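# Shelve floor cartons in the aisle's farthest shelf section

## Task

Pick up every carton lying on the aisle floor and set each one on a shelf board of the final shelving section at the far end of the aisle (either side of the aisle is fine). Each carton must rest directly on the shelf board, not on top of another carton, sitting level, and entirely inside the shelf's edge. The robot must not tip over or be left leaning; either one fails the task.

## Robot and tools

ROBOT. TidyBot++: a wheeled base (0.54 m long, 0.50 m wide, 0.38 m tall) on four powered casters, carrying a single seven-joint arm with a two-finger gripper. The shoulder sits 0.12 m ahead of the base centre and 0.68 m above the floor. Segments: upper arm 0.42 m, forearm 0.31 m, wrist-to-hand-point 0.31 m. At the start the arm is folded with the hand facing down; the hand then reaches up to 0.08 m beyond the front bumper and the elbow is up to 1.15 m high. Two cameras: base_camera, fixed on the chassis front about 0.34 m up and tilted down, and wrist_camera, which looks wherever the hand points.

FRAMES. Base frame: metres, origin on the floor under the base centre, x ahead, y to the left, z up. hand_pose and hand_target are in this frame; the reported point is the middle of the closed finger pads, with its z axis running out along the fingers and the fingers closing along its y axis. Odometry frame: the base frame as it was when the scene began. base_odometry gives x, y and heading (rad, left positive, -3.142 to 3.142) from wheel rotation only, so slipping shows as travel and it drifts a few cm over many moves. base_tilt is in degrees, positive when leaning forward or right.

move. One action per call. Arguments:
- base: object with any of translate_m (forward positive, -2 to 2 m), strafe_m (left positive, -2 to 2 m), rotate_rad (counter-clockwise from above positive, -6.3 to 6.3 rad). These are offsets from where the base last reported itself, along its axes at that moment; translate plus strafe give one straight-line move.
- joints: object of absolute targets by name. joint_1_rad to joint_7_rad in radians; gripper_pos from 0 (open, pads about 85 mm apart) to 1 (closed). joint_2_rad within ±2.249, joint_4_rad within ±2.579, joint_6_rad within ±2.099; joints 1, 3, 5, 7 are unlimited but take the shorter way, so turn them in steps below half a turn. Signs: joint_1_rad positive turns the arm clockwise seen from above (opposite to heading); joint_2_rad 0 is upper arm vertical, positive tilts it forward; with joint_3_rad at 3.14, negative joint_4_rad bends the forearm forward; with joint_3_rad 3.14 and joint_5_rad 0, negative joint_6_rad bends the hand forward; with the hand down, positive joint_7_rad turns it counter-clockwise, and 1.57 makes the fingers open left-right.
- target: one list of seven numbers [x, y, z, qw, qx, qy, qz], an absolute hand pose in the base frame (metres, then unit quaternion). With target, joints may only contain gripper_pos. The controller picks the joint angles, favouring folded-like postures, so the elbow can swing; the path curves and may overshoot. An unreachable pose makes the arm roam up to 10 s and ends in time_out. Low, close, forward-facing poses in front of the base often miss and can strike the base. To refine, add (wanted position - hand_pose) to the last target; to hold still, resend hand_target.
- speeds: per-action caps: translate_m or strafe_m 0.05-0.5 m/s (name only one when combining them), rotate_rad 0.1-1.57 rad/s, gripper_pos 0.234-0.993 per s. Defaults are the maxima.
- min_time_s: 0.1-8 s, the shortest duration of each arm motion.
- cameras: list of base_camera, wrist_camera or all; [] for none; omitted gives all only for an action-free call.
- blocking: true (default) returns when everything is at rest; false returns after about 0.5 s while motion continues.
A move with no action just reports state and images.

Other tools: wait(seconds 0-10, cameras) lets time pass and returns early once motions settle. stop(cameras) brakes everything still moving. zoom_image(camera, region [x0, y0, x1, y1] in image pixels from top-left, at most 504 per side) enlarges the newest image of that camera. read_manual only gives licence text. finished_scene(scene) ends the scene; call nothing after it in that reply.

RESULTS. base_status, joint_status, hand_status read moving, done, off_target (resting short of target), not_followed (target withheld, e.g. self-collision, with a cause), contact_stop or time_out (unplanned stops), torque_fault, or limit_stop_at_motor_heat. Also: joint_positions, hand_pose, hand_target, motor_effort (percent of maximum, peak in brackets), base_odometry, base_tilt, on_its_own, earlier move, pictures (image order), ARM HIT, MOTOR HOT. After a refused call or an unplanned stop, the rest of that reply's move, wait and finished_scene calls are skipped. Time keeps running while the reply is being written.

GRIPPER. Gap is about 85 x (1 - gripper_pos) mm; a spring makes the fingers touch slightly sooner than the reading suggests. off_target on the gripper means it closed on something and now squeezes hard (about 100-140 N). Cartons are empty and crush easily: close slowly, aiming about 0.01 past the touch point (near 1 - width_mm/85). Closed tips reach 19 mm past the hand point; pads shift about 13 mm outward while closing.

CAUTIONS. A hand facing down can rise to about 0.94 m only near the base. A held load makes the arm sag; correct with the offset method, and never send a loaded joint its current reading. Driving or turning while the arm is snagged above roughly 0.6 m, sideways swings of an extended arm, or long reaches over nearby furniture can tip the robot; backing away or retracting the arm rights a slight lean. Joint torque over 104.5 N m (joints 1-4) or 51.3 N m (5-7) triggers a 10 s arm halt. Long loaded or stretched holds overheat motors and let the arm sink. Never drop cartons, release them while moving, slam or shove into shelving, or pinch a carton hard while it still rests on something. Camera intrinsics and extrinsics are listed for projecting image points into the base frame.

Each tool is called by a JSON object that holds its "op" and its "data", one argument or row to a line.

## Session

{"op": "move", "data": {
  "joints": {"joint_6_rad": 0.4},
  "cameras": ["all"]
}}

{"op": "move", "data": {
  "base": {"rotate_rad": 1.4},
  "cameras": ["all"]
}}

{"op": "move", "data": {
  "base": {"rotate_rad": 1.4},
  "cameras": ["all"]
}}

Scene clock: 1.90 s.
move: done
base_odometry: x=+0.000 y=+0.000 heading=+0.000
base_tilt: forward=+0.0 right=-0.3
base_status: not commanded
joint_positions: joint_1_rad=-0.045 joint_2_rad=-0.328 joint_3_rad=+3.175 joint_4_rad=-2.523 joint_5_rad=+0.000 joint_6_rad=+0.342 joint_7_rad=+1.521 gripper_pos=+0.002
joint_status: all done
motor_effort: joint_1_rad=+0(2) joint_2_rad=-6(6) joint_3_rad=+0(1) joint_4_rad=+17(17) joint_5_rad=+1(1) joint_6_rad=+8(9) joint_7_rad=+0(1)
hand_pose: x=+0.5379 y=+0.0058 z=+0.8094 quat_wxyz=(-0.023, +0.800, -0.018, +0.600)
hand_target: x=+0.5417 y=+0.0057 z=+0.8256 quat_wxyz=(-0.024, +0.783, -0.017, +0.622)
hand_status: not commanded
pictures: base_camera, wrist_camera
wrist_camera: T_world_to_cam=[[0.03295, -0.99732, -0.06537, 0.04508], [-0.30721, 0.05214, -0.95021, 0.99111], [0.95107, 0.05139, -0.30467, -0.12878]] pos_world=[0.42547, -0.0001, 0.90548]

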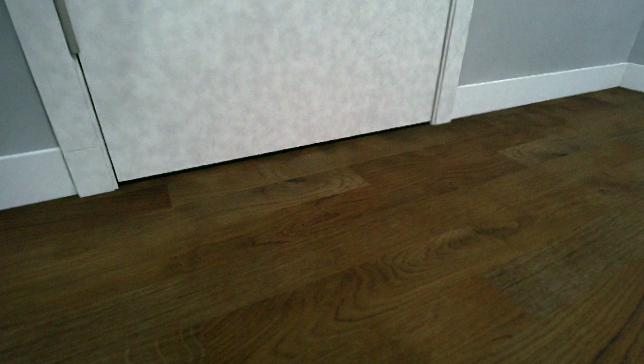

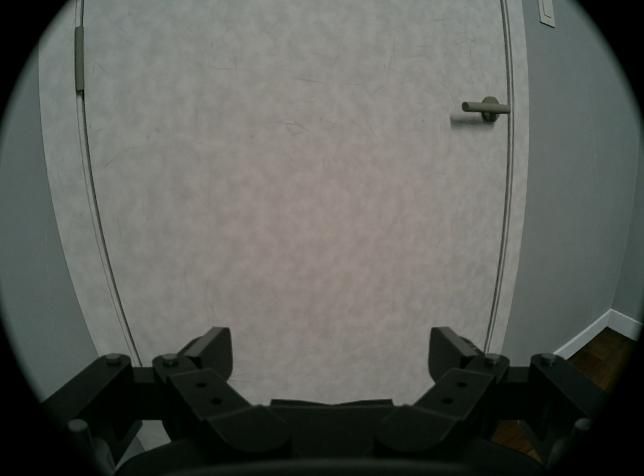

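Scene clock: 4.13 s.
move: done
base_odometry: x=+0.000 y=+0.000 heading=+1.399
base_tilt: forward=+0.0 right=-0.3
base_status: done
joint_positions: joint_1_rad=-0.045 joint_2_rad=-0.328 joint_3_rad=+3.174 joint_4_rad=-2.523 joint_5_rad=+0.000 joint_6_rad=+0.342 joint_7_rad=+1.521 gripper_pos=+0.002
joint_status: not commanded
motor_effort: joint_1_rad=+0(2) joint_2_rad=-6(7) joint_3_rad=+1(2) joint_4_rad=+17(17) joint_5_rad=+1(1) joint_6_rad=+8(9) joint_7_rad=-1(1)
hand_pose: x=+0.5379 y=+0.0060 z=+0.8095 quat_wxyz=(-0.023, +0.800, -0.017, +0.600)
hand_target: x=+0.5417 y=+0.0057 z=+0.8256 quat_wxyz=(-0.024, +0.783, -0.017, +0.622)
hand_status: not commanded
pictures: base_camera, wrist_camera
wrist_camera: T_world_to_cam=[[0.03344, -0.99731, -0.06519, 0.04491], [-0.30695, 0.05183, -0.95031, 0.99118], [0.95114, 0.05178, -0.30439, -0.12904]] pos_world=[0.42547, 0.0001, 0.90558]

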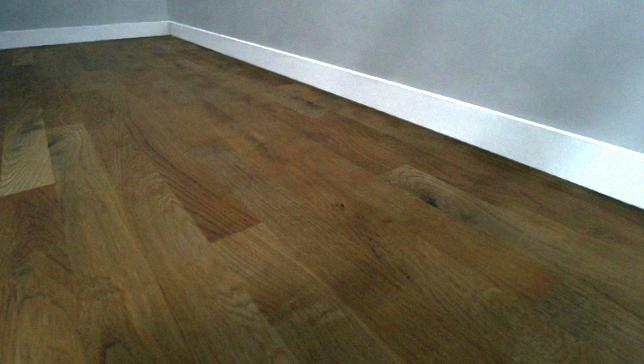

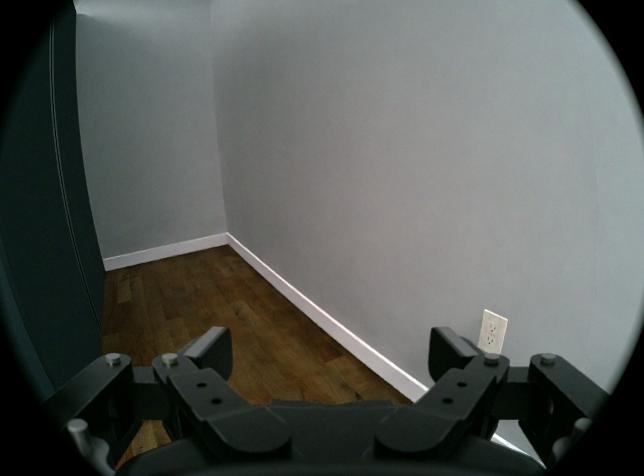

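Scene clock: 6.33 s.
move: done
base_odometry: x=+0.000 y=+0.000 heading=+2.799
base_tilt: forward=+0.0 right=-0.3
base_status: done
joint_positions: joint_1_rad=-0.045 joint_2_rad=-0.328 joint_3_rad=+3.174 joint_4_rad=-2.523 joint_5_rad=+0.000 joint_6_rad=+0.342 joint_7_rad=+1.521 gripper_pos=+0.002
joint_status: not commanded
motor_effort: joint_1_rad=+1(2) joint_2_rad=-6(7) joint_3_rad=+1(2) joint_4_rad=+17(17) joint_5_rad=+1(1) joint_6_rad=+8(9) joint_7_rad=-1(1)
hand_pose: x=+0.5379 y=+0.0061 z=+0.8096 quat_wxyz=(-0.023, +0.799, -0.017, +0.600)
hand_target: x=+0.5417 y=+0.0057 z=+0.8256 quat_wxyz=(-0.024, +0.783, -0.017, +0.622)
hand_status: not commanded
pictures: base_camera, wrist_camera
wrist_camera: T_world_to_cam=[[0.03369, -0.99731, -0.06506, 0.04479], [-0.30684, 0.05163, -0.95036, 0.99114], [0.95117, 0.05198, -0.30427, -0.12906]] pos_world=[0.42537, 0.0002, 0.90558]

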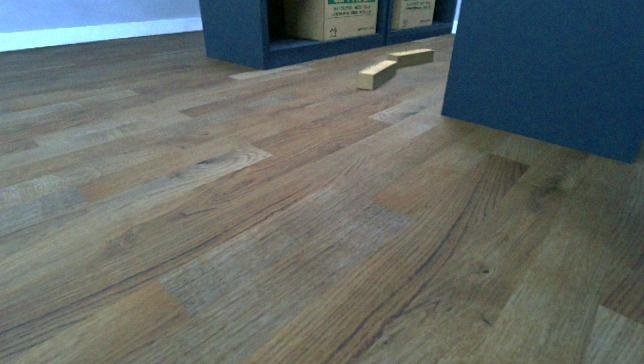

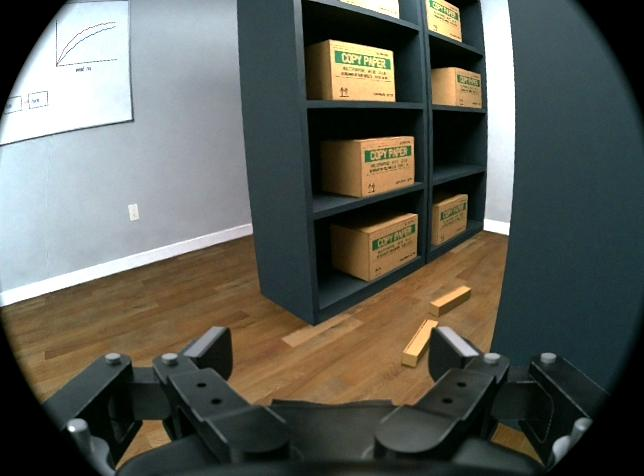

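{"op": "move", "data": {
  "base": {"translate_m": 1.04, "strafe_m": 0.285, "rotate_rad": -0.834},
  "joints": {"joint_6_rad": 0.1},
  "cameras": ["all"]
}}

Scene clock: 18.53 s.
move: done
base_odometry: x=-1.075 y=+0.081 heading=+1.964
base_tilt: forward=+0.0 right=-0.3
base_status: done
joint_positions: joint_1_rad=-0.045 joint_2_rad=-0.327 joint_3_rad=+3.174 joint_4_rad=-2.527 joint_5_rad=+0.000 joint_6_rad=+0.107 joint_7_rad=+1.521 gripper_pos=+0.002
joint_status: all done
motor_effort: joint_1_rad=+1(2) joint_2_rad=-6(8) joint_3_rad=+0(2) joint_4_rad=+16(19) joint_5_rad=+1(1) joint_6_rad=+7(9) joint_7_rad=-1(1)
hand_pose: x=+0.5081 y=+0.0062 z=+0.7399 quat_wxyz=(-0.021, +0.866, -0.018, +0.500)
hand_target: x=+0.5074 y=+0.0061 z=+0.7391 quat_wxyz=(-0.020, +0.867, -0.018, +0.498)
hand_status: not commanded
pictures: base_camera, wrist_camera
wrist_camera: T_world_to_cam=[[0.01974, -0.99748, -0.06815, 0.0508], [-0.52428, 0.04771, -0.85021, 0.95215], [0.85132, 0.05251, -0.52201, 0.08983]] pos_world=[0.42171, 0.00052, 0.85989]

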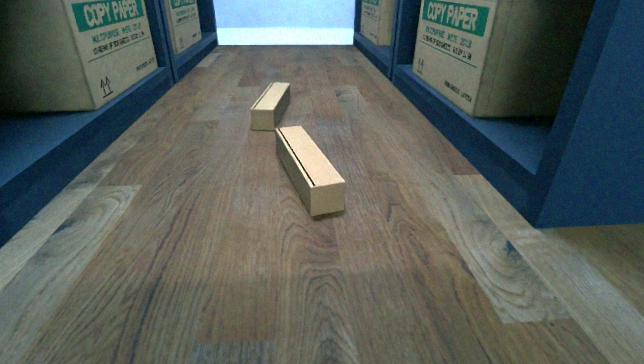

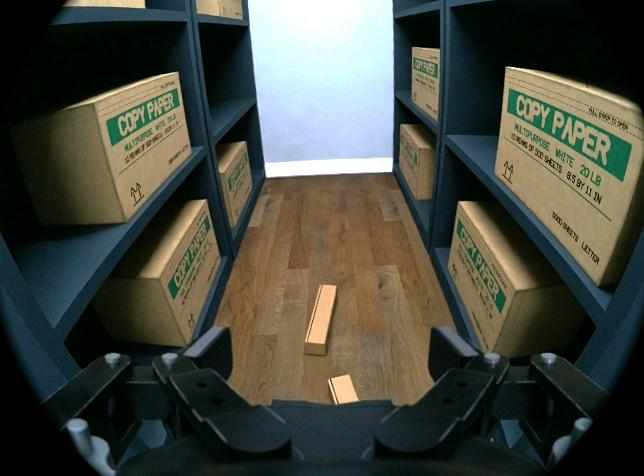

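{"op": "move", "data": {
  "base": {"translate_m": 0.123, "strafe_m": -0.205, "rotate_rad": 0.26},
  "joints": {"joint_1_rad": 0.012, "joint_2_rad": 1.615, "joint_3_rad": 3.127, "joint_4_rad": -1.82, "joint_5_rad": 0.0, "joint_6_rad": 1.05, "joint_7_rad": 1.612, "gripper_pos": 0.0},
  "min_time_s": 1.8,
  "cameras": ["all"]
}}

Scene clock: 37.50 s.
move: done
base_odometry: x=-0.933 y=+0.273 heading=+2.225
base_tilt: forward=+0.0 right=-0.3
base_status: done
joint_positions: joint_1_rad=-0.007 joint_2_rad=+1.609 joint_3_rad=+3.142 joint_4_rad=-1.835 joint_5_rad=+0.000 joint_6_rad=+0.995 joint_7_rad=+1.562 gripper_pos=+0.002
joint_status: all done
motor_effort: joint_1_rad=+0(3) joint_2_rad=-32(35) joint_3_rad=-1(3) joint_4_rad=-1(17) joint_5_rad=+1(2) joint_6_rad=+5(8) joint_7_rad=-1(1)
hand_pose: x=+0.6445 y=+0.0051 z=+0.1259 quat_wxyz=(-0.003, +0.941, +0.000, +0.339)
hand_target: x=+0.6622 y=+0.0024 z=+0.1362 quat_wxyz=(+0.003, +0.929, +0.011, +0.369)
hand_status: not commanded
pictures: base_camera, wrist_camera
wrist_camera: T_world_to_cam=[[0.02447, -0.99926, -0.02958, -0.00274], [-0.78765, -0.00105, -0.61612, 0.64232], [0.61564, 0.03837, -0.78709, -0.16147]] pos_world=[0.6054, 0.00413, 0.26857]

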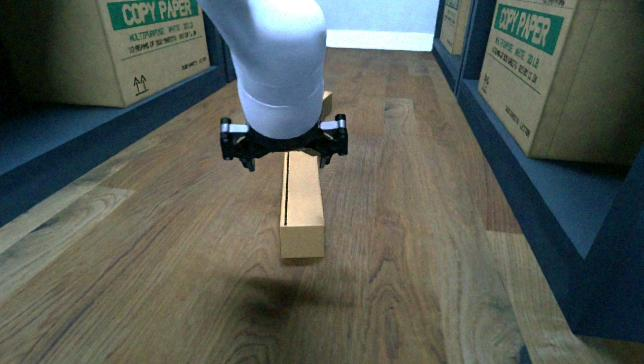

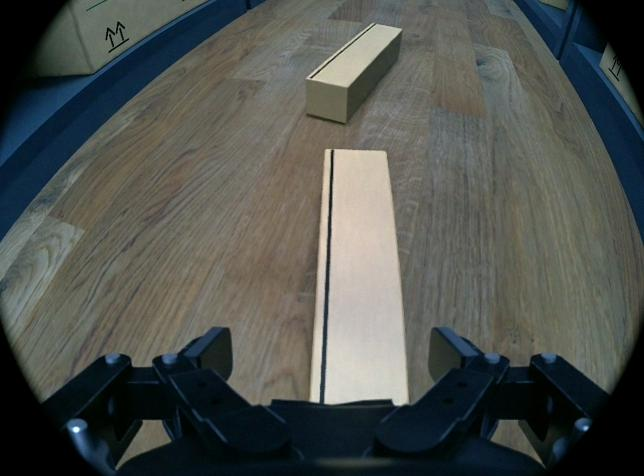

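{"op": "move", "data": {
  "joints": {"joint_1_rad": 0.046, "joint_2_rad": 1.825, "joint_4_rad": -1.585, "joint_6_rad": 0.925},
  "min_time_s": 1.5,
  "cameras": ["all"]
}}

Scene clock: 41.07 s.
move: done
base_odometry: x=-0.933 y=+0.273 heading=+2.225
base_tilt: forward=+0.0 right=-0.3
base_status: not commanded
joint_positions: joint_1_rad=+0.028 joint_2_rad=+1.818 joint_3_rad=+3.141 joint_4_rad=-1.597 joint_5_rad=+0.000 joint_6_rad=+0.964 joint_7_rad=+1.563 gripper_pos=+0.002
joint_status: all done
motor_effort: joint_1_rad=+0(2) joint_2_rad=-31(32) joint_3_rad=-1(1) joint_4_rad=-1(2) joint_5_rad=+0(1) joint_6_rad=+5(6) joint_7_rad=-1(1)
hand_pose: x=+0.6406 y=-0.0128 z=+0.0364 quat_wxyz=(+0.003, +0.941, -0.017, +0.339)
hand_target: x=+0.6328 y=-0.0149 z=+0.0266 quat_wxyz=(+0.008, +0.947, -0.006, +0.322)
hand_status: not commanded
pictures: base_camera, wrist_camera
wrist_camera: T_world_to_cam=[[-0.01076, -0.99948, -0.03031, -0.00058], [-0.78807, 0.02713, -0.61499, 0.5846], [0.61549, 0.01727, -0.78795, -0.22886]] pos_world=[0.60156, -0.01249, 0.17917]

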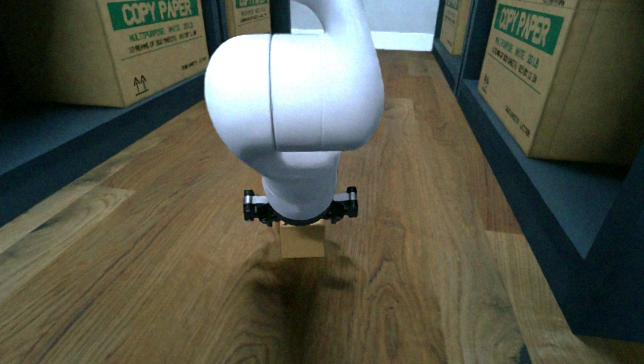

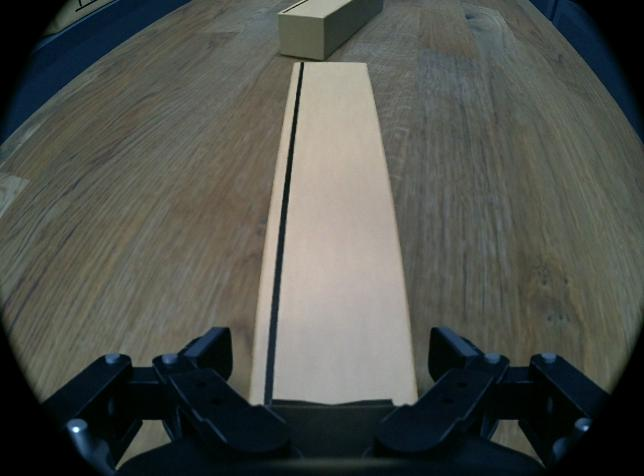

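{"op": "move", "data": {
  "joints": {"gripper_pos": 0.27},
  "speeds": {"gripper_pos": 0.4}
}}

{"op": "move", "data": {
  "joints": {"gripper_pos": 0.33},
  "speeds": {"gripper_pos": 0.234},
  "cameras": ["wrist_camera"]
}}

{"op": "move", "data": {
  "joints": {"joint_2_rad": 1.57, "joint_4_rad": -1.84, "joint_6_rad": 1.05},
  "min_time_s": 1.5,
  "cameras": ["wrist_camera"]
}}

{"op": "move", "data": {
  "base": {"translate_m": -0.245, "strafe_m": 0.324},
  "speeds": {"translate_m": 0.35}
}}

{"op": "move", "data": {
  "base": {"rotate_rad": 1.31},
  "speeds": {"rotate_rad": 0.9},
  "cameras": ["all"]
}}

Scene clock: 45.90 s.
move: done
base_odometry: x=-0.933 y=+0.273 heading=+2.225
base_tilt: forward=+0.0 right=-0.3
base_status: not commanded
joint_positions: joint_1_rad=+0.028 joint_2_rad=+1.818 joint_3_rad=+3.141 joint_4_rad=-1.597 joint_5_rad=+0.000 joint_6_rad=+0.964 joint_7_rad=+1.563 gripper_pos=+0.272
joint_status: all done
motor_effort: joint_1_rad=+0(1) joint_2_rad=-31(31) joint_3_rad=+0(1) joint_4_rad=-1(1) joint_5_rad=+0(1) joint_6_rad=+5(6) joint_7_rad=-1(1)
hand_pose: x=+0.6406 y=-0.0128 z=+0.0364 quat_wxyz=(+0.003, +0.941, -0.017, +0.339)
hand_target: x=+0.6328 y=-0.0149 z=+0.0266 quat_wxyz=(+0.008, +0.947, -0.006, +0.322)
hand_status: not commanded
pictures: none

Scene clock: 46.70 s.
move: done
base_odometry: x=-0.933 y=+0.273 heading=+2.225
base_tilt: forward=+0.0 right=-0.3
base_status: not commanded
joint_positions: joint_1_rad=+0.028 joint_2_rad=+1.818 joint_3_rad=+3.141 joint_4_rad=-1.597 joint_5_rad=+0.000 joint_6_rad=+0.964 joint_7_rad=+1.563 gripper_pos=+0.330
joint_status: all done
motor_effort: joint_1_rad=+0(1) joint_2_rad=-30(31) joint_3_rad=-1(1) joint_4_rad=+0(1) joint_5_rad=+1(1) joint_6_rad=+4(6) joint_7_rad=+0(1)
hand_pose: x=+0.6406 y=-0.0128 z=+0.0364 quat_wxyz=(+0.003, +0.941, -0.017, +0.339)
hand_target: x=+0.6328 y=-0.0149 z=+0.0266 quat_wxyz=(+0.008, +0.947, -0.006, +0.322)
hand_status: not commanded
wrist_camera: T_world_to_cam=[[-0.01069, -0.99948, -0.03038, -0.0006], [-0.78807, 0.02713, -0.61499, 0.5846], [0.61549, 0.01737, -0.78795, -0.22886]] pos_world=[0.60156, -0.01249, 0.17917]

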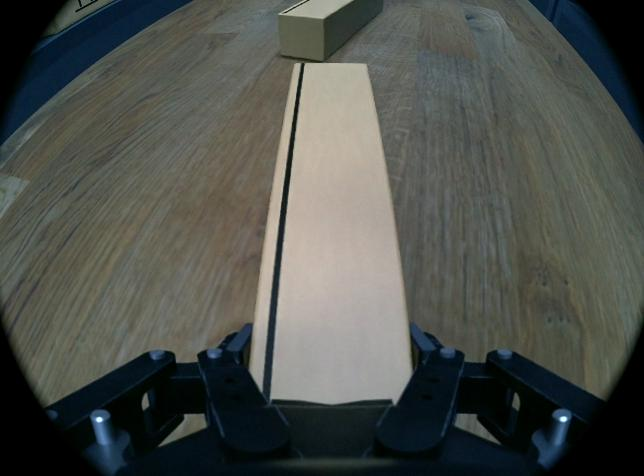

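Scene clock: 48.53 s.
move: done
base_odometry: x=-0.933 y=+0.273 heading=+2.225
base_tilt: forward=+0.0 right=-0.3
base_status: not commanded
joint_positions: joint_1_rad=+0.028 joint_2_rad=+1.616 joint_3_rad=+3.141 joint_4_rad=-1.829 joint_5_rad=+0.000 joint_6_rad=+0.995 joint_7_rad=+1.563 gripper_pos=+0.330
joint_status: all done
motor_effort: joint_1_rad=+1(1) joint_2_rad=-32(32) joint_3_rad=-1(2) joint_4_rad=-1(3) joint_5_rad=+0(1) joint_6_rad=+6(7) joint_7_rad=-1(1)
hand_pose: x=+0.6444 y=-0.0129 z=+0.1234 quat_wxyz=(+0.003, +0.940, -0.017, +0.339)
hand_target: x=+0.6755 y=-0.0166 z=+0.1583 quat_wxyz=(+0.010, +0.925, -0.005, +0.381)
hand_status: not commanded
wrist_camera: T_world_to_cam=[[-0.01041, -0.99949, -0.03022, 0.00176], [-0.78707, 0.02683, -0.61628, 0.64061], [0.61678, 0.01737, -0.78694, -0.16364]] pos_world=[0.60516, -0.01258, 0.26607]

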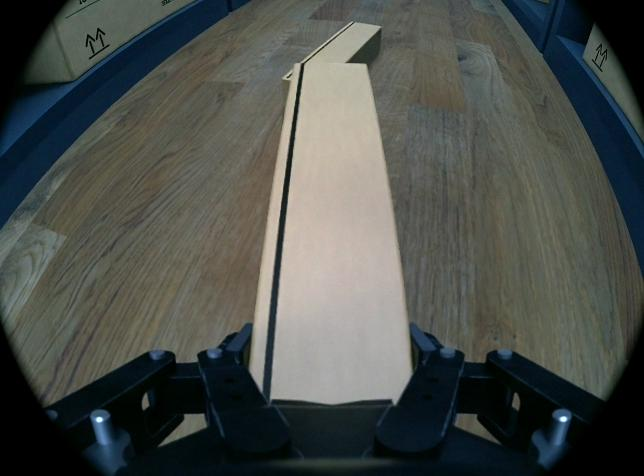

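Scene clock: 50.77 s.
move: done
base_odometry: x=-1.041 y=-0.118 heading=+2.225
base_tilt: forward=+0.0 right=-0.3
base_status: done
joint_positions: joint_1_rad=+0.040 joint_2_rad=+1.613 joint_3_rad=+3.134 joint_4_rad=-1.832 joint_5_rad=+0.000 joint_6_rad=+0.997 joint_7_rad=+1.563 gripper_pos=+0.330
joint_status: not commanded
motor_effort: joint_1_rad=+0(3) joint_2_rad=-32(33) joint_3_rad=+0(2) joint_4_rad=-1(2) joint_5_rad=+1(1) joint_6_rad=+6(6) joint_7_rad=-1(1)
hand_pose: x=+0.6443 y=-0.0154 z=+0.1248 quat_wxyz=(+0.002, +0.940, -0.024, +0.340)
hand_target: x=+0.6755 y=-0.0166 z=+0.1583 quat_wxyz=(+0.010, +0.925, -0.005, +0.381)
hand_status: not commanded
pictures: none

Scene clock: 53.20 s.
move: done
base_odometry: x=-1.041 y=-0.118 heading=-2.749
base_tilt: forward=+0.0 right=-0.3
base_status: done
joint_positions: joint_1_rad=+0.042 joint_2_rad=+1.613 joint_3_rad=+3.126 joint_4_rad=-1.832 joint_5_rad=+0.000 joint_6_rad=+0.998 joint_7_rad=+1.563 gripper_pos=+0.330
joint_status: not commanded
motor_effort: joint_1_rad=+1(4) joint_2_rad=-32(33) joint_3_rad=+0(3) joint_4_rad=-1(2) joint_5_rad=+1(2) joint_6_rad=+6(6) joint_7_rad=-1(1)
hand_pose: x=+0.6446 y=-0.0124 z=+0.1250 quat_wxyz=(-0.001, +0.940, -0.026, +0.340)
hand_target: x=+0.6755 y=-0.0166 z=+0.1583 quat_wxyz=(+0.010, +0.925, -0.005, +0.381)
hand_status: not commanded
pictures: base_camera, wrist_camera
wrist_camera: T_world_to_cam=[[-0.02468, -0.9987, -0.04463, 0.01332], [-0.78529, 0.04699, -0.61735, 0.64094], [0.61864, 0.01981, -0.78543, -0.16388]] pos_world=[0.60503, -0.01357, 0.26756]

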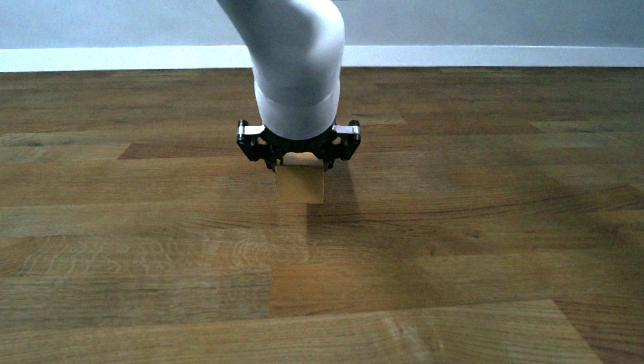

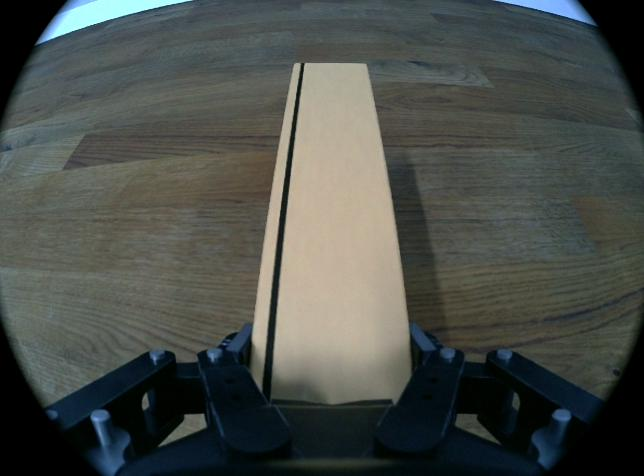

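{"op": "move", "data": {
  "joints": {"joint_2_rad": 1.818, "joint_4_rad": -1.59, "joint_6_rad": 0.925},
  "min_time_s": 1.8,
  "cameras": ["base_camera"]
}}

{"op": "zoom_image", "data": {
  "camera": "base_camera",
  "region": [200, 140, 400, 300]
}}

Scene clock: 56.83 s.
move: done
base_odometry: x=-1.041 y=-0.118 heading=-2.749
base_tilt: forward=+0.0 right=-0.3
base_status: not commanded
joint_positions: joint_1_rad=+0.042 joint_2_rad=+1.813 joint_3_rad=+3.126 joint_4_rad=-1.603 joint_5_rad=+0.000 joint_6_rad=+0.962 joint_7_rad=+1.563 gripper_pos=+0.330
joint_status: all done
motor_effort: joint_1_rad=+0(1) joint_2_rad=-31(33) joint_3_rad=-1(2) joint_4_rad=-1(2) joint_5_rad=+0(1) joint_6_rad=+5(7) joint_7_rad=+0(1)
hand_pose: x=+0.6396 y=-0.0127 z=+0.0378 quat_wxyz=(-0.001, +0.941, -0.027, +0.337)
hand_target: x=+0.6346 y=-0.0150 z=+0.0296 quat_wxyz=(+0.008, +0.946, -0.006, +0.323)
hand_status: not commanded

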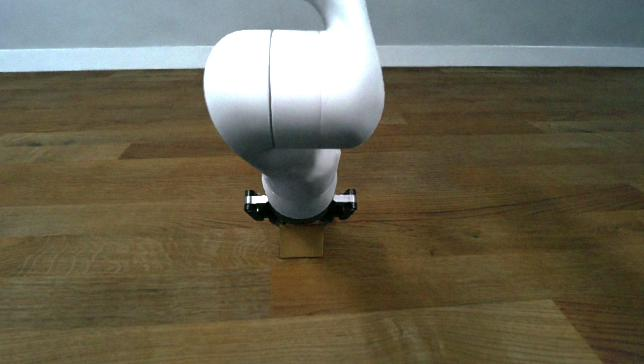

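Scaled by 2.520.

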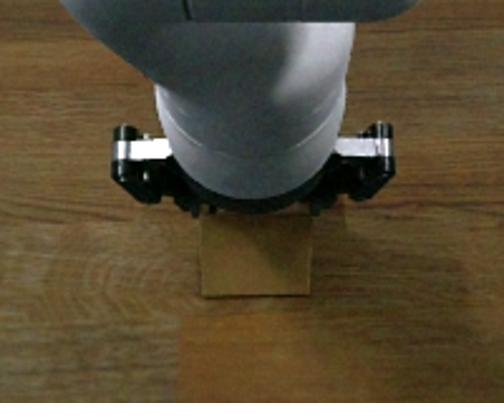

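{"op": "move", "data": {
  "joints": {"gripper_pos": 0.25},
  "speeds": {"gripper_pos": 0.234}
}}

{"op": "move", "data": {
  "joints": {"gripper_pos": 0.0},
  "speeds": {"gripper_pos": 0.5},
  "cameras": ["wrist_camera"]
}}

{"op": "move", "data": {
  "joints": {"joint_1_rad": -0.02, "joint_2_rad": 1.55, "joint_3_rad": 3.155, "joint_4_rad": -1.84, "joint_6_rad": 1.05},
  "min_time_s": 1.2
}}

{"op": "move", "data": {
  "base": {"rotate_rad": -1.706}
}}

{"op": "move", "data": {
  "base": {"translate_m": 0.648, "strafe_m": 0.217},
  "speeds": {"translate_m": 0.4},
  "cameras": ["all"]
}}

Scene clock: 61.87 s.
move: done
base_odometry: x=-1.041 y=-0.118 heading=-2.749
base_tilt: forward=+0.0 right=-0.3
base_status: not commanded
joint_positions: joint_1_rad=+0.042 joint_2_rad=+1.813 joint_3_rad=+3.126 joint_4_rad=-1.603 joint_5_rad=+0.000 joint_6_rad=+0.962 joint_7_rad=+1.563 gripper_pos=+0.253
joint_status: all done
motor_effort: joint_1_rad=+1(1) joint_2_rad=-31(31) joint_3_rad=-1(1) joint_4_rad=-1(1) joint_5_rad=+1(1) joint_6_rad=+5(6) joint_7_rad=-1(1)
hand_pose: x=+0.6396 y=-0.0127 z=+0.0378 quat_wxyz=(-0.001, +0.941, -0.027, +0.337)
hand_target: x=+0.6346 y=-0.0150 z=+0.0296 quat_wxyz=(+0.008, +0.946, -0.006, +0.323)
hand_status: not commanded
pictures: none

Scene clock: 62.97 s.
move: done
base_odometry: x=-1.041 y=-0.118 heading=-2.749
base_tilt: forward=+0.0 right=-0.3
base_status: not commanded
joint_positions: joint_1_rad=+0.042 joint_2_rad=+1.813 joint_3_rad=+3.126 joint_4_rad=-1.603 joint_5_rad=+0.000 joint_6_rad=+0.962 joint_7_rad=+1.563 gripper_pos=+0.002
joint_status: all done
motor_effort: joint_1_rad=+0(1) joint_2_rad=-31(31) joint_3_rad=-1(1) joint_4_rad=+0(1) joint_5_rad=+1(1) joint_6_rad=+5(6) joint_7_rad=-1(1)
hand_pose: x=+0.6396 y=-0.0127 z=+0.0378 quat_wxyz=(-0.001, +0.941, -0.027, +0.337)
hand_target: x=+0.6346 y=-0.0150 z=+0.0296 quat_wxyz=(+0.008, +0.946, -0.006, +0.323)
hand_status: not commanded
wrist_camera: T_world_to_cam=[[-0.02796, -0.99863, -0.04428, 0.01104], [-0.78948, 0.04923, -0.61181, 0.58579], [0.61315, 0.01785, -0.78977, -0.22568]] pos_world=[0.60115, -0.01378, 0.18064]

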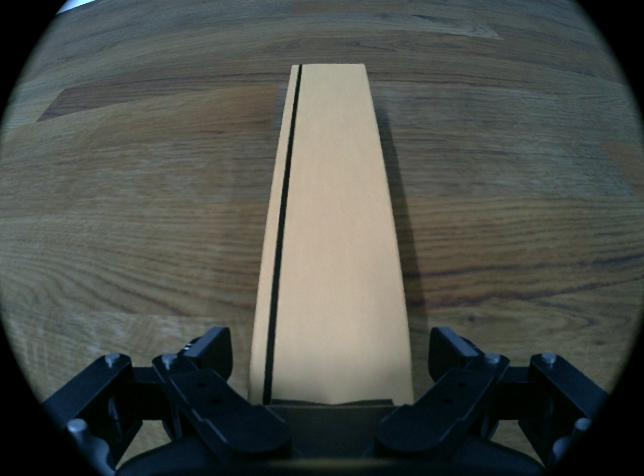

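Scene clock: 64.47 s.
move: done
base_odometry: x=-1.041 y=-0.118 heading=-2.749
base_tilt: forward=+0.0 right=-0.3
base_status: not commanded
joint_positions: joint_1_rad=-0.003 joint_2_rad=+1.588 joint_3_rad=+3.141 joint_4_rad=-1.826 joint_5_rad=+0.000 joint_6_rad=+1.000 joint_7_rad=+1.563 gripper_pos=+0.002
joint_status: all done
motor_effort: joint_1_rad=+0(2) joint_2_rad=-32(33) joint_3_rad=+0(2) joint_4_rad=-1(3) joint_5_rad=+0(1) joint_6_rad=+6(6) joint_7_rad=-1(1)
hand_pose: x=+0.6622 y=+0.0032 z=+0.1393 quat_wxyz=(-0.002, +0.934, -0.002, +0.356)
hand_target: x=+0.6860 y=+0.0057 z=+0.1692 quat_wxyz=(+0.010, +0.920, +0.031, +0.390)
hand_status: not commanded
pictures: none

Scene clock: 67.30 s.
move: done
base_odometry: x=-1.041 y=-0.118 heading=+1.829
base_tilt: forward=+0.0 right=-0.3
base_status: done
joint_positions: joint_1_rad=-0.012 joint_2_rad=+1.587 joint_3_rad=+3.161 joint_4_rad=-1.826 joint_5_rad=+0.000 joint_6_rad=+1.003 joint_7_rad=+1.563 gripper_pos=+0.002
joint_status: not commanded
motor_effort: joint_1_rad=+1(4) joint_2_rad=-32(32) joint_3_rad=+0(3) joint_4_rad=+0(3) joint_5_rad=+0(2) joint_6_rad=+6(6) joint_7_rad=-1(1)
hand_pose: x=+0.6635 y=-0.0024 z=+0.1405 quat_wxyz=(+0.005, +0.934, +0.006, +0.358)
hand_target: x=+0.6860 y=+0.0057 z=+0.1692 quat_wxyz=(+0.010, +0.920, +0.031, +0.390)
hand_status: not commanded
pictures: none

Scene clock: 70.10 s.
move: done
base_odometry: x=-1.416 y=+0.453 heading=+1.828
base_tilt: forward=+0.0 right=-0.3
base_status: done
joint_positions: joint_1_rad=-0.012 joint_2_rad=+1.586 joint_3_rad=+3.161 joint_4_rad=-1.833 joint_5_rad=+0.000 joint_6_rad=+1.004 joint_7_rad=+1.563 gripper_pos=+0.002
joint_status: not commanded
motor_effort: joint_1_rad=+0(2) joint_2_rad=-32(34) joint_3_rad=+0(2) joint_4_rad=-1(2) joint_5_rad=+0(1) joint_6_rad=+6(6) joint_7_rad=+0(1)
hand_pose: x=+0.6605 y=-0.0024 z=+0.1404 quat_wxyz=(+0.005, +0.935, +0.006, +0.355)
hand_target: x=+0.6860 y=+0.0057 z=+0.1692 quat_wxyz=(+0.010, +0.920, +0.031, +0.390)
hand_status: not commanded
pictures: base_camera, wrist_camera
wrist_camera: T_world_to_cam=[[0.03084, -0.99948, -0.00962, -0.0172], [-0.76614, -0.01746, -0.64243, 0.65329], [0.64193, 0.02718, -0.76628, -0.17986]] pos_world=[0.6165, -0.0009, 0.2817]

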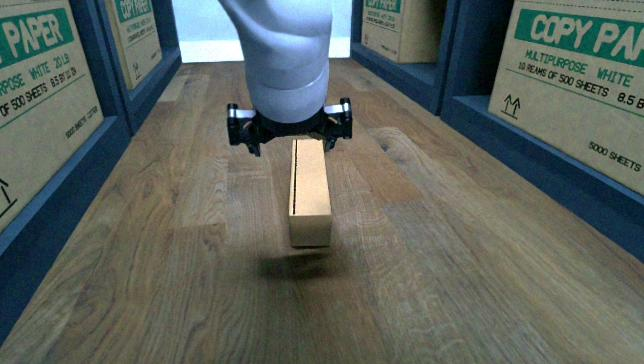

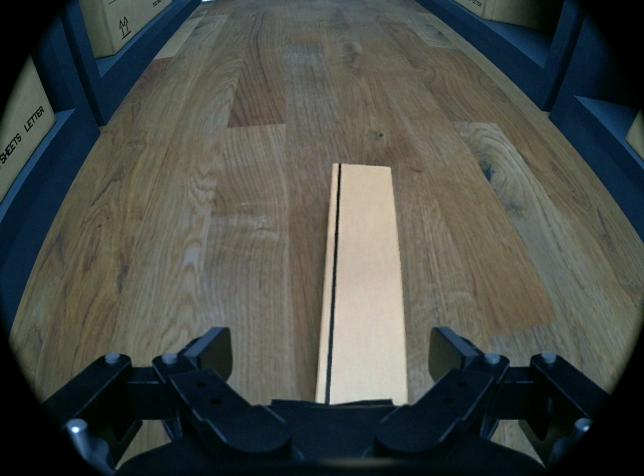

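{"op": "move", "data": {
  "joints": {"joint_1_rad": 0.052, "joint_2_rad": 1.812, "joint_4_rad": -1.511, "joint_6_rad": 0.839},
  "min_time_s": 1.5,
  "cameras": ["all"]
}}

Scene clock: 74.43 s.
move: done
base_odometry: x=-1.416 y=+0.453 heading=+1.828
base_tilt: forward=+0.0 right=-0.3
base_status: not commanded
joint_positions: joint_1_rad=+0.035 joint_2_rad=+1.805 joint_3_rad=+3.161 joint_4_rad=-1.524 joint_5_rad=+0.000 joint_6_rad=+0.881 joint_7_rad=+1.563 gripper_pos=+0.002
joint_status: all done
motor_effort: joint_1_rad=+0(2) joint_2_rad=-32(34) joint_3_rad=+0(1) joint_4_rad=+0(2) joint_5_rad=+0(1) joint_6_rad=+5(7) joint_7_rad=-1(1)
hand_pose: x=+0.6681 y=-0.0275 z=+0.0357 quat_wxyz=(+0.013, +0.940, -0.015, +0.340)
hand_target: x=+0.6601 y=-0.0336 z=+0.0256 quat_wxyz=(+0.021, +0.946, -0.002, +0.322)
hand_status: not commanded
pictures: base_camera, wrist_camera
wrist_camera: T_world_to_cam=[[-0.01293, -0.99986, -0.01062, -0.01431], [-0.7869, 0.01673, -0.61686, 0.60523], [0.61695, 0.00039, -0.787, -0.24764]] pos_world=[0.62885, -0.02434, 0.1783]

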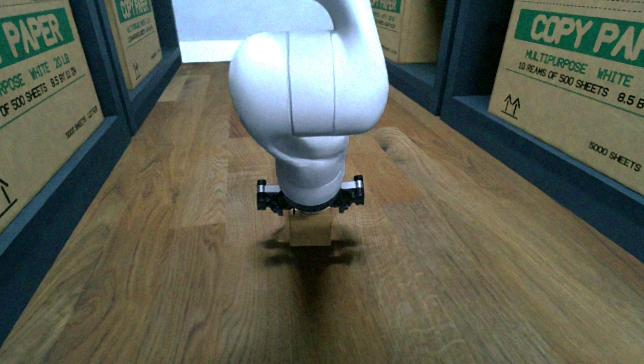

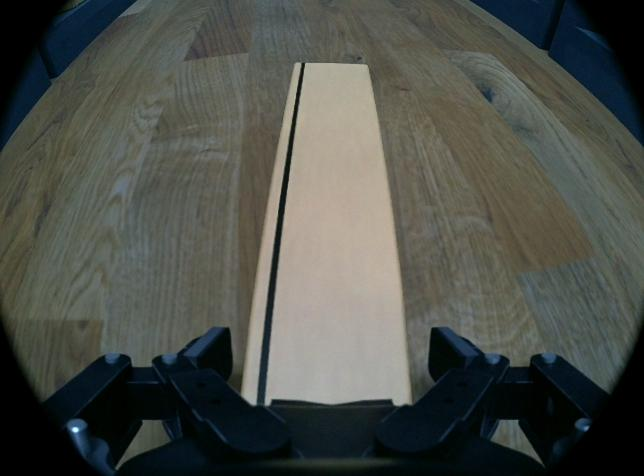

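{"op": "move", "data": {
  "joints": {"gripper_pos": 0.27},
  "speeds": {"gripper_pos": 0.4}
}}

{"op": "move", "data": {
  "joints": {"gripper_pos": 0.33},
  "speeds": {"gripper_pos": 0.234}
}}

{"op": "move", "data": {
  "joints": {"joint_2_rad": -0.11, "joint_4_rad": -2.39, "joint_6_rad": -0.149},
  "min_time_s": 3,
  "cameras": ["wrist_camera"]
}}

{"op": "move", "data": {
  "base": {"translate_m": 0.017, "strafe_m": -0.124, "rotate_rad": 0.14},
  "joints": {"joint_1_rad": -0.015, "joint_3_rad": 3.126},
  "cameras": ["all"]
}}

Scene clock: 78.77 s.
move: done
base_odometry: x=-1.416 y=+0.453 heading=+1.828
base_tilt: forward=+0.0 right=-0.3
base_status: not commanded
joint_positions: joint_1_rad=+0.035 joint_2_rad=+1.805 joint_3_rad=+3.161 joint_4_rad=-1.524 joint_5_rad=+0.000 joint_6_rad=+0.880 joint_7_rad=+1.563 gripper_pos=+0.272
joint_status: all done
motor_effort: joint_1_rad=+1(1) joint_2_rad=-32(32) joint_3_rad=+0(1) joint_4_rad=+1(1) joint_5_rad=+0(1) joint_6_rad=+5(6) joint_7_rad=-1(1)
hand_pose: x=+0.6679 y=-0.0275 z=+0.0355 quat_wxyz=(+0.013, +0.940, -0.015, +0.339)
hand_target: x=+0.6601 y=-0.0336 z=+0.0256 quat_wxyz=(+0.021, +0.946, -0.002, +0.322)
hand_status: not commanded
pictures: none

Scene clock: 79.57 s.
move: done
base_odometry: x=-1.416 y=+0.453 heading=+1.828
base_tilt: forward=+0.0 right=-0.3
base_status: not commanded
joint_positions: joint_1_rad=+0.035 joint_2_rad=+1.805 joint_3_rad=+3.161 joint_4_rad=-1.524 joint_5_rad=+0.000 joint_6_rad=+0.880 joint_7_rad=+1.563 gripper_pos=+0.329
joint_status: all done
motor_effort: joint_1_rad=+0(1) joint_2_rad=-30(32) joint_3_rad=-1(1) joint_4_rad=+1(1) joint_5_rad=+0(1) joint_6_rad=+4(6) joint_7_rad=-1(1)
hand_pose: x=+0.6678 y=-0.0275 z=+0.0355 quat_wxyz=(+0.013, +0.940, -0.015, +0.339)
hand_target: x=+0.6601 y=-0.0336 z=+0.0256 quat_wxyz=(+0.021, +0.946, -0.002, +0.322)
hand_status: not commanded
pictures: none

Scene clock: 82.87 s.
move: done
base_odometry: x=-1.416 y=+0.453 heading=+1.828
base_tilt: forward=+0.0 right=-0.3
base_status: not commanded
joint_positions: joint_1_rad=+0.035 joint_2_rad=-0.084 joint_3_rad=+3.161 joint_4_rad=-2.369 joint_5_rad=+0.000 joint_6_rad=-0.108 joint_7_rad=+1.563 gripper_pos=+0.329
joint_status: all done
motor_effort: joint_1_rad=+1(1) joint_2_rad=-12(37) joint_3_rad=+0(2) joint_4_rad=+15(17) joint_5_rad=+0(1) joint_6_rad=+6(7) joint_7_rad=-1(1)
hand_pose: x=+0.5328 y=-0.0211 z=+0.6672 quat_wxyz=(+0.008, +0.930, -0.029, +0.365)
hand_target: x=+0.5143 y=-0.0245 z=+0.6598 quat_wxyz=(+0.018, +0.937, -0.012, +0.348)
hand_status: not commanded
wrist_camera: T_world_to_cam=[[-0.03507, -0.99894, -0.02972, 0.02159], [-0.75059, 0.04596, -0.65917, 0.89768], [0.65984, -0.00081, -0.75141, 0.28625]] pos_world=[0.48566, -0.01946, 0.80745]

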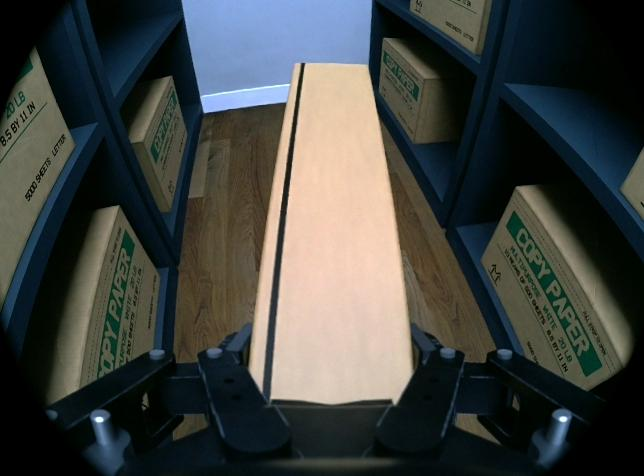

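Scene clock: 84.23 s.
move: done
base_odometry: x=-1.301 y=+0.501 heading=+1.969
base_tilt: forward=+0.0 right=-0.3
base_status: done
joint_positions: joint_1_rad=-0.013 joint_2_rad=-0.085 joint_3_rad=+3.130 joint_4_rad=-2.369 joint_5_rad=+0.000 joint_6_rad=-0.111 joint_7_rad=+1.563 gripper_pos=+0.329
joint_status: all done
motor_effort: joint_1_rad=+0(4) joint_2_rad=-12(13) joint_3_rad=+1(4) joint_4_rad=+15(16) joint_5_rad=+0(1) joint_6_rad=+6(7) joint_7_rad=-1(1)
hand_pose: x=+0.5321 y=+0.0116 z=+0.6668 quat_wxyz=(-0.005, +0.931, +0.008, +0.364)
hand_target: x=+0.5145 y=+0.0134 z=+0.6597 quat_wxyz=(+0.003, +0.937, +0.034, +0.349)
hand_status: not commanded
pictures: base_camera, wrist_camera
wrist_camera: T_world_to_cam=[[0.0442, -0.99866, -0.02688, 0.01013], [-0.75326, -0.01564, -0.65753, 0.89648], [0.65623, 0.04931, -0.75295, 0.28889]] pos_world=[0.48526, 0.00989, 0.80725]

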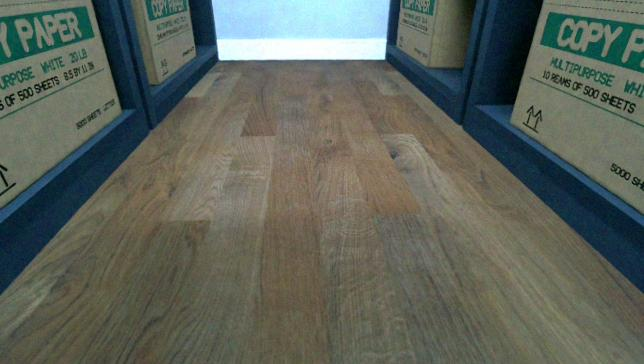

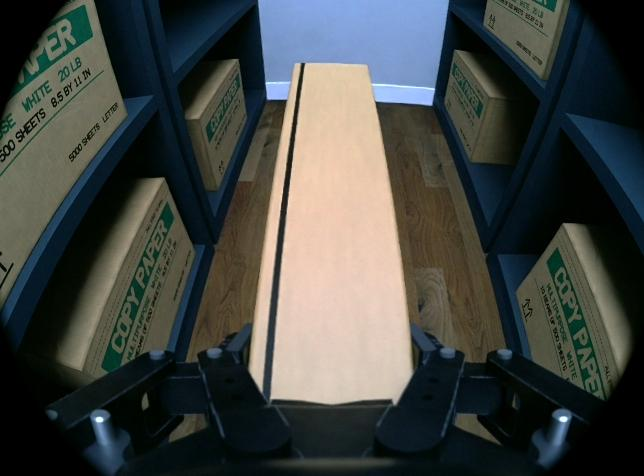

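{"op": "move", "data": {
  "base": {"translate_m": 1.1, "strafe_m": -0.027},
  "cameras": ["base_camera"]
}}

{"op": "move", "data": {
  "base": {"rotate_rad": 1.2},
  "speeds": {"rotate_rad": 0.9},
  "cameras": ["all"]
}}

Scene clock: 89.97 s.
move: done
base_odometry: x=-1.702 y=+1.526 heading=+1.969
base_tilt: forward=+0.0 right=-0.3
base_status: done
joint_positions: joint_1_rad=-0.013 joint_2_rad=-0.090 joint_3_rad=+3.130 joint_4_rad=-2.372 joint_5_rad=+0.000 joint_6_rad=-0.115 joint_7_rad=+1.563 gripper_pos=+0.329
joint_status: not commanded
motor_effort: joint_1_rad=+0(1) joint_2_rad=-12(14) joint_3_rad=+0(1) joint_4_rad=+15(16) joint_5_rad=+1(1) joint_6_rad=+6(7) joint_7_rad=-1(1)
hand_pose: x=+0.5298 y=+0.0115 z=+0.6667 quat_wxyz=(-0.005, +0.931, +0.008, +0.364)
hand_target: x=+0.5145 y=+0.0134 z=+0.6597 quat_wxyz=(+0.003, +0.937, +0.034, +0.349)
hand_status: not commanded

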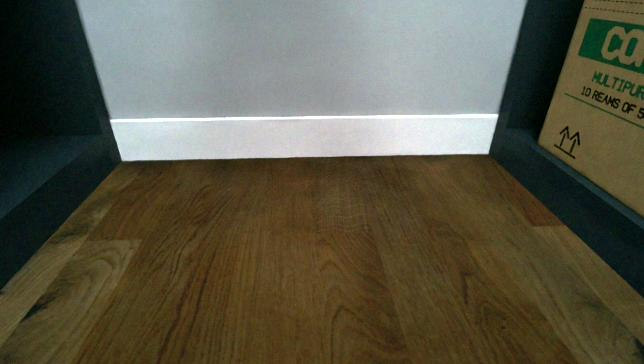

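Scene clock: 92.20 s.
move: done
base_odometry: x=-1.702 y=+1.526 heading=-3.115
base_tilt: forward=+0.0 right=-0.3
base_status: done
joint_positions: joint_1_rad=-0.013 joint_2_rad=-0.090 joint_3_rad=+3.129 joint_4_rad=-2.372 joint_5_rad=+0.000 joint_6_rad=-0.115 joint_7_rad=+1.563 gripper_pos=+0.329
joint_status: not commanded
motor_effort: joint_1_rad=+1(2) joint_2_rad=-12(12) joint_3_rad=+1(2) joint_4_rad=+15(15) joint_5_rad=+1(1) joint_6_rad=+6(7) joint_7_rad=+0(1)
hand_pose: x=+0.5298 y=+0.0119 z=+0.6667 quat_wxyz=(-0.005, +0.931, +0.009, +0.364)
hand_target: x=+0.5145 y=+0.0134 z=+0.6597 quat_wxyz=(+0.003, +0.937, +0.034, +0.349)
hand_status: not commanded
pictures: base_camera, wrist_camera
wrist_camera: T_world_to_cam=[[0.04509, -0.99862, -0.02678, 0.01001], [-0.7543, -0.01645, -0.65632, 0.89451], [0.65498, 0.04979, -0.75401, 0.29163]] pos_world=[0.48327, 0.0102, 0.80724]

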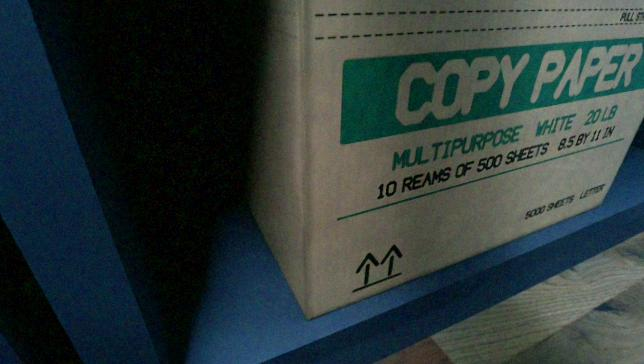

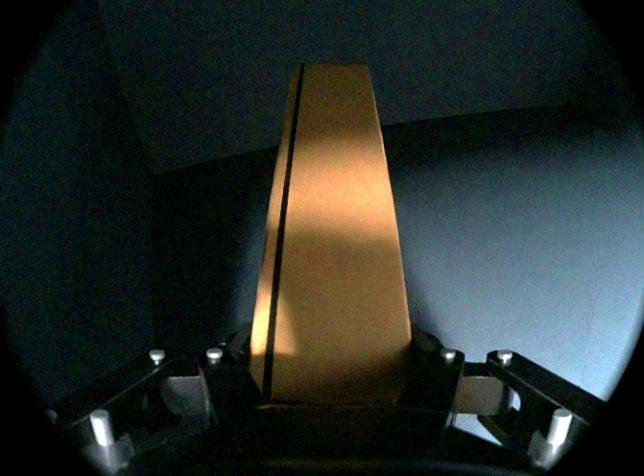

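{"op": "move", "data": {
  "base": {"translate_m": 0.156, "strafe_m": -0.475, "rotate_rad": 0.348},
  "speeds": {"strafe_m": 0.35, "rotate_rad": 0.4},
  "cameras": ["all"]
}}

Scene clock: 100.03 s.
move: done
base_odometry: x=-1.871 y=+1.997 heading=-2.767
base_tilt: forward=+0.0 right=-0.3
base_status: done
joint_positions: joint_1_rad=-0.013 joint_2_rad=-0.091 joint_3_rad=+3.128 joint_4_rad=-2.372 joint_5_rad=+0.000 joint_6_rad=-0.115 joint_7_rad=+1.563 gripper_pos=+0.329
joint_status: not commanded
motor_effort: joint_1_rad=+1(2) joint_2_rad=-12(13) joint_3_rad=+0(2) joint_4_rad=+15(16) joint_5_rad=+1(1) joint_6_rad=+6(7) joint_7_rad=-1(1)
hand_pose: x=+0.5298 y=+0.0125 z=+0.6668 quat_wxyz=(-0.006, +0.931, +0.010, +0.364)
hand_target: x=+0.5145 y=+0.0134 z=+0.6597 quat_wxyz=(+0.003, +0.937, +0.034, +0.349)
hand_status: not commanded
pictures: base_camera, wrist_camera
wrist_camera: T_world_to_cam=[[0.04644, -0.99857, -0.02663, 0.00974], [-0.75416, -0.01757, -0.65645, 0.89449], [0.65504, 0.05057, -0.7539, 0.29154]] pos_world=[0.48317, 0.0107, 0.80724]

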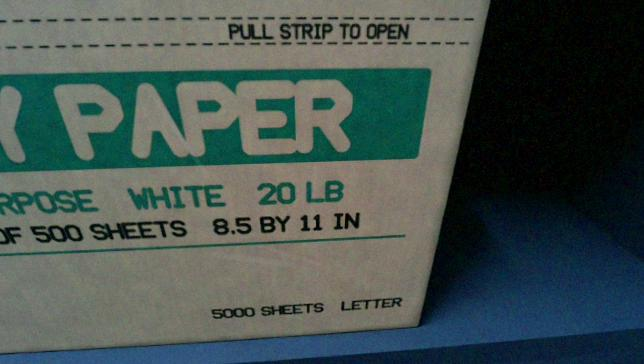

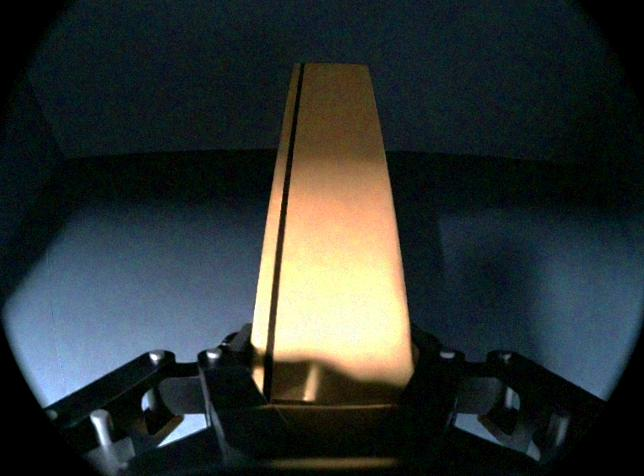

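{"op": "move", "data": {
  "joints": {"joint_2_rad": 0.245, "joint_4_rad": -2.435, "joint_6_rad": 0.25},
  "min_time_s": 2,
  "cameras": ["wrist_camera"]
}}

{"op": "move", "data": {
  "joints": {"joint_2_rad": 0.272, "joint_6_rad": 0.277},
  "min_time_s": 0.7
}}

{"op": "move", "data": {
  "joints": {"joint_2_rad": 0.297, "joint_6_rad": 0.302},
  "min_time_s": 0.7,
  "cameras": ["wrist_camera"]
}}

Scene clock: 105.53 s.
move: done
base_odometry: x=-1.871 y=+1.997 heading=-2.767
base_tilt: forward=+0.0 right=-0.3
base_status: not commanded
joint_positions: joint_1_rad=-0.013 joint_2_rad=+0.237 joint_3_rad=+3.128 joint_4_rad=-2.415 joint_5_rad=+0.000 joint_6_rad=+0.193 joint_7_rad=+1.563 gripper_pos=+0.329
joint_status: all done
motor_effort: joint_1_rad=+1(1) joint_2_rad=-18(19) joint_3_rad=+1(2) joint_4_rad=+10(16) joint_5_rad=+1(1) joint_6_rad=+6(7) joint_7_rad=-1(1)
hand_pose: x=+0.5615 y=+0.0136 z=+0.5717 quat_wxyz=(-0.007, +0.942, +0.009, +0.334)
hand_target: x=+0.5639 y=+0.0152 z=+0.5729 quat_wxyz=(+0.000, +0.937, +0.033, +0.348)
hand_status: not commanded
wrist_camera: T_world_to_cam=[[0.04449, -0.99849, -0.03233, 0.01128], [-0.794, -0.0157, -0.60772, 0.85053], [0.60629, 0.05271, -0.79349, 0.24901]] pos_world=[0.52385, 0.01149, 0.71484]

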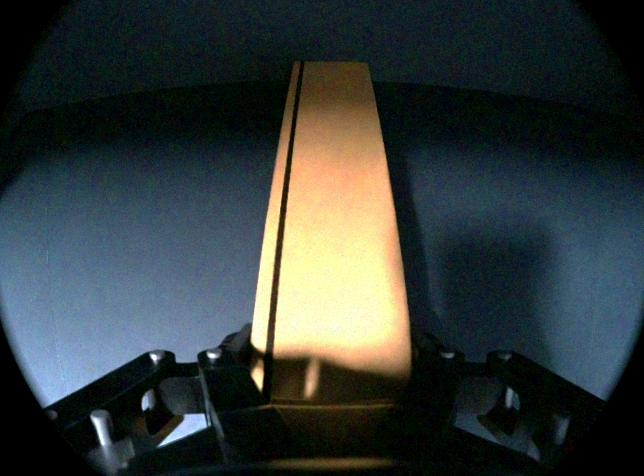

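Scene clock: 106.53 s.
move: done
base_odometry: x=-1.871 y=+1.997 heading=-2.767
base_tilt: forward=+0.0 right=-0.3
base_status: not commanded
joint_positions: joint_1_rad=-0.013 joint_2_rad=+0.253 joint_3_rad=+3.128 joint_4_rad=-2.415 joint_5_rad=+0.000 joint_6_rad=+0.225 joint_7_rad=+1.563 gripper_pos=+0.329
joint_status: all done
motor_effort: joint_1_rad=+0(1) joint_2_rad=-17(18) joint_3_rad=+0(1) joint_4_rad=+10(11) joint_5_rad=+1(1) joint_6_rad=+5(7) joint_7_rad=-1(1)
hand_pose: x=+0.5674 y=+0.0138 z=+0.5711 quat_wxyz=(-0.007, +0.940, +0.009, +0.342)
hand_target: x=+0.5673 y=+0.0153 z=+0.5663 quat_wxyz=(+0.000, +0.937, +0.033, +0.348)
hand_status: not commanded
pictures: none

Scene clock: 107.53 s.
move: done
base_odometry: x=-1.871 y=+1.997 heading=-2.767
base_tilt: forward=+0.0 right=-0.3
base_status: not commanded
joint_positions: joint_1_rad=-0.013 joint_2_rad=+0.272 joint_3_rad=+3.128 joint_4_rad=-2.415 joint_5_rad=+0.000 joint_6_rad=+0.255 joint_7_rad=+1.563 gripper_pos=+0.329
joint_status: all done
motor_effort: joint_1_rad=+0(1) joint_2_rad=-16(17) joint_3_rad=+0(1) joint_4_rad=+9(10) joint_5_rad=+1(1) joint_6_rad=+5(6) joint_7_rad=+0(1)
hand_pose: x=+0.5726 y=+0.0139 z=+0.5687 quat_wxyz=(-0.008, +0.938, +0.009, +0.347)
hand_target: x=+0.5702 y=+0.0154 z=+0.5601 quat_wxyz=(+0.000, +0.937, +0.033, +0.348)
hand_status: not commanded
wrist_camera: T_world_to_cam=[[0.04513, -0.99846, -0.03232, 0.01058], [-0.77668, -0.01472, -0.62972, 0.86012], [0.62827, 0.05352, -0.77615, 0.21742]] pos_world=[0.53097, 0.01159, 0.71073]

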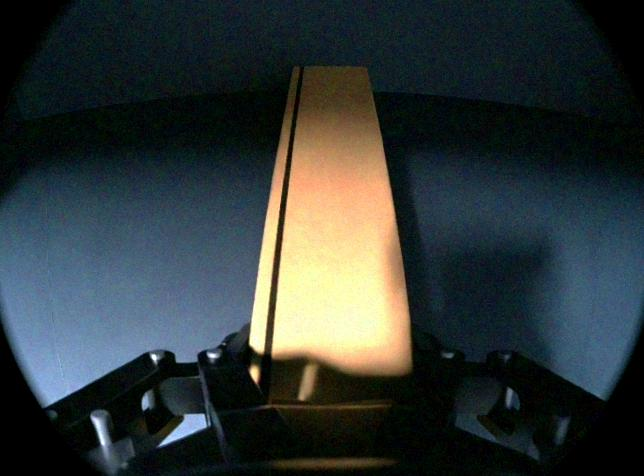

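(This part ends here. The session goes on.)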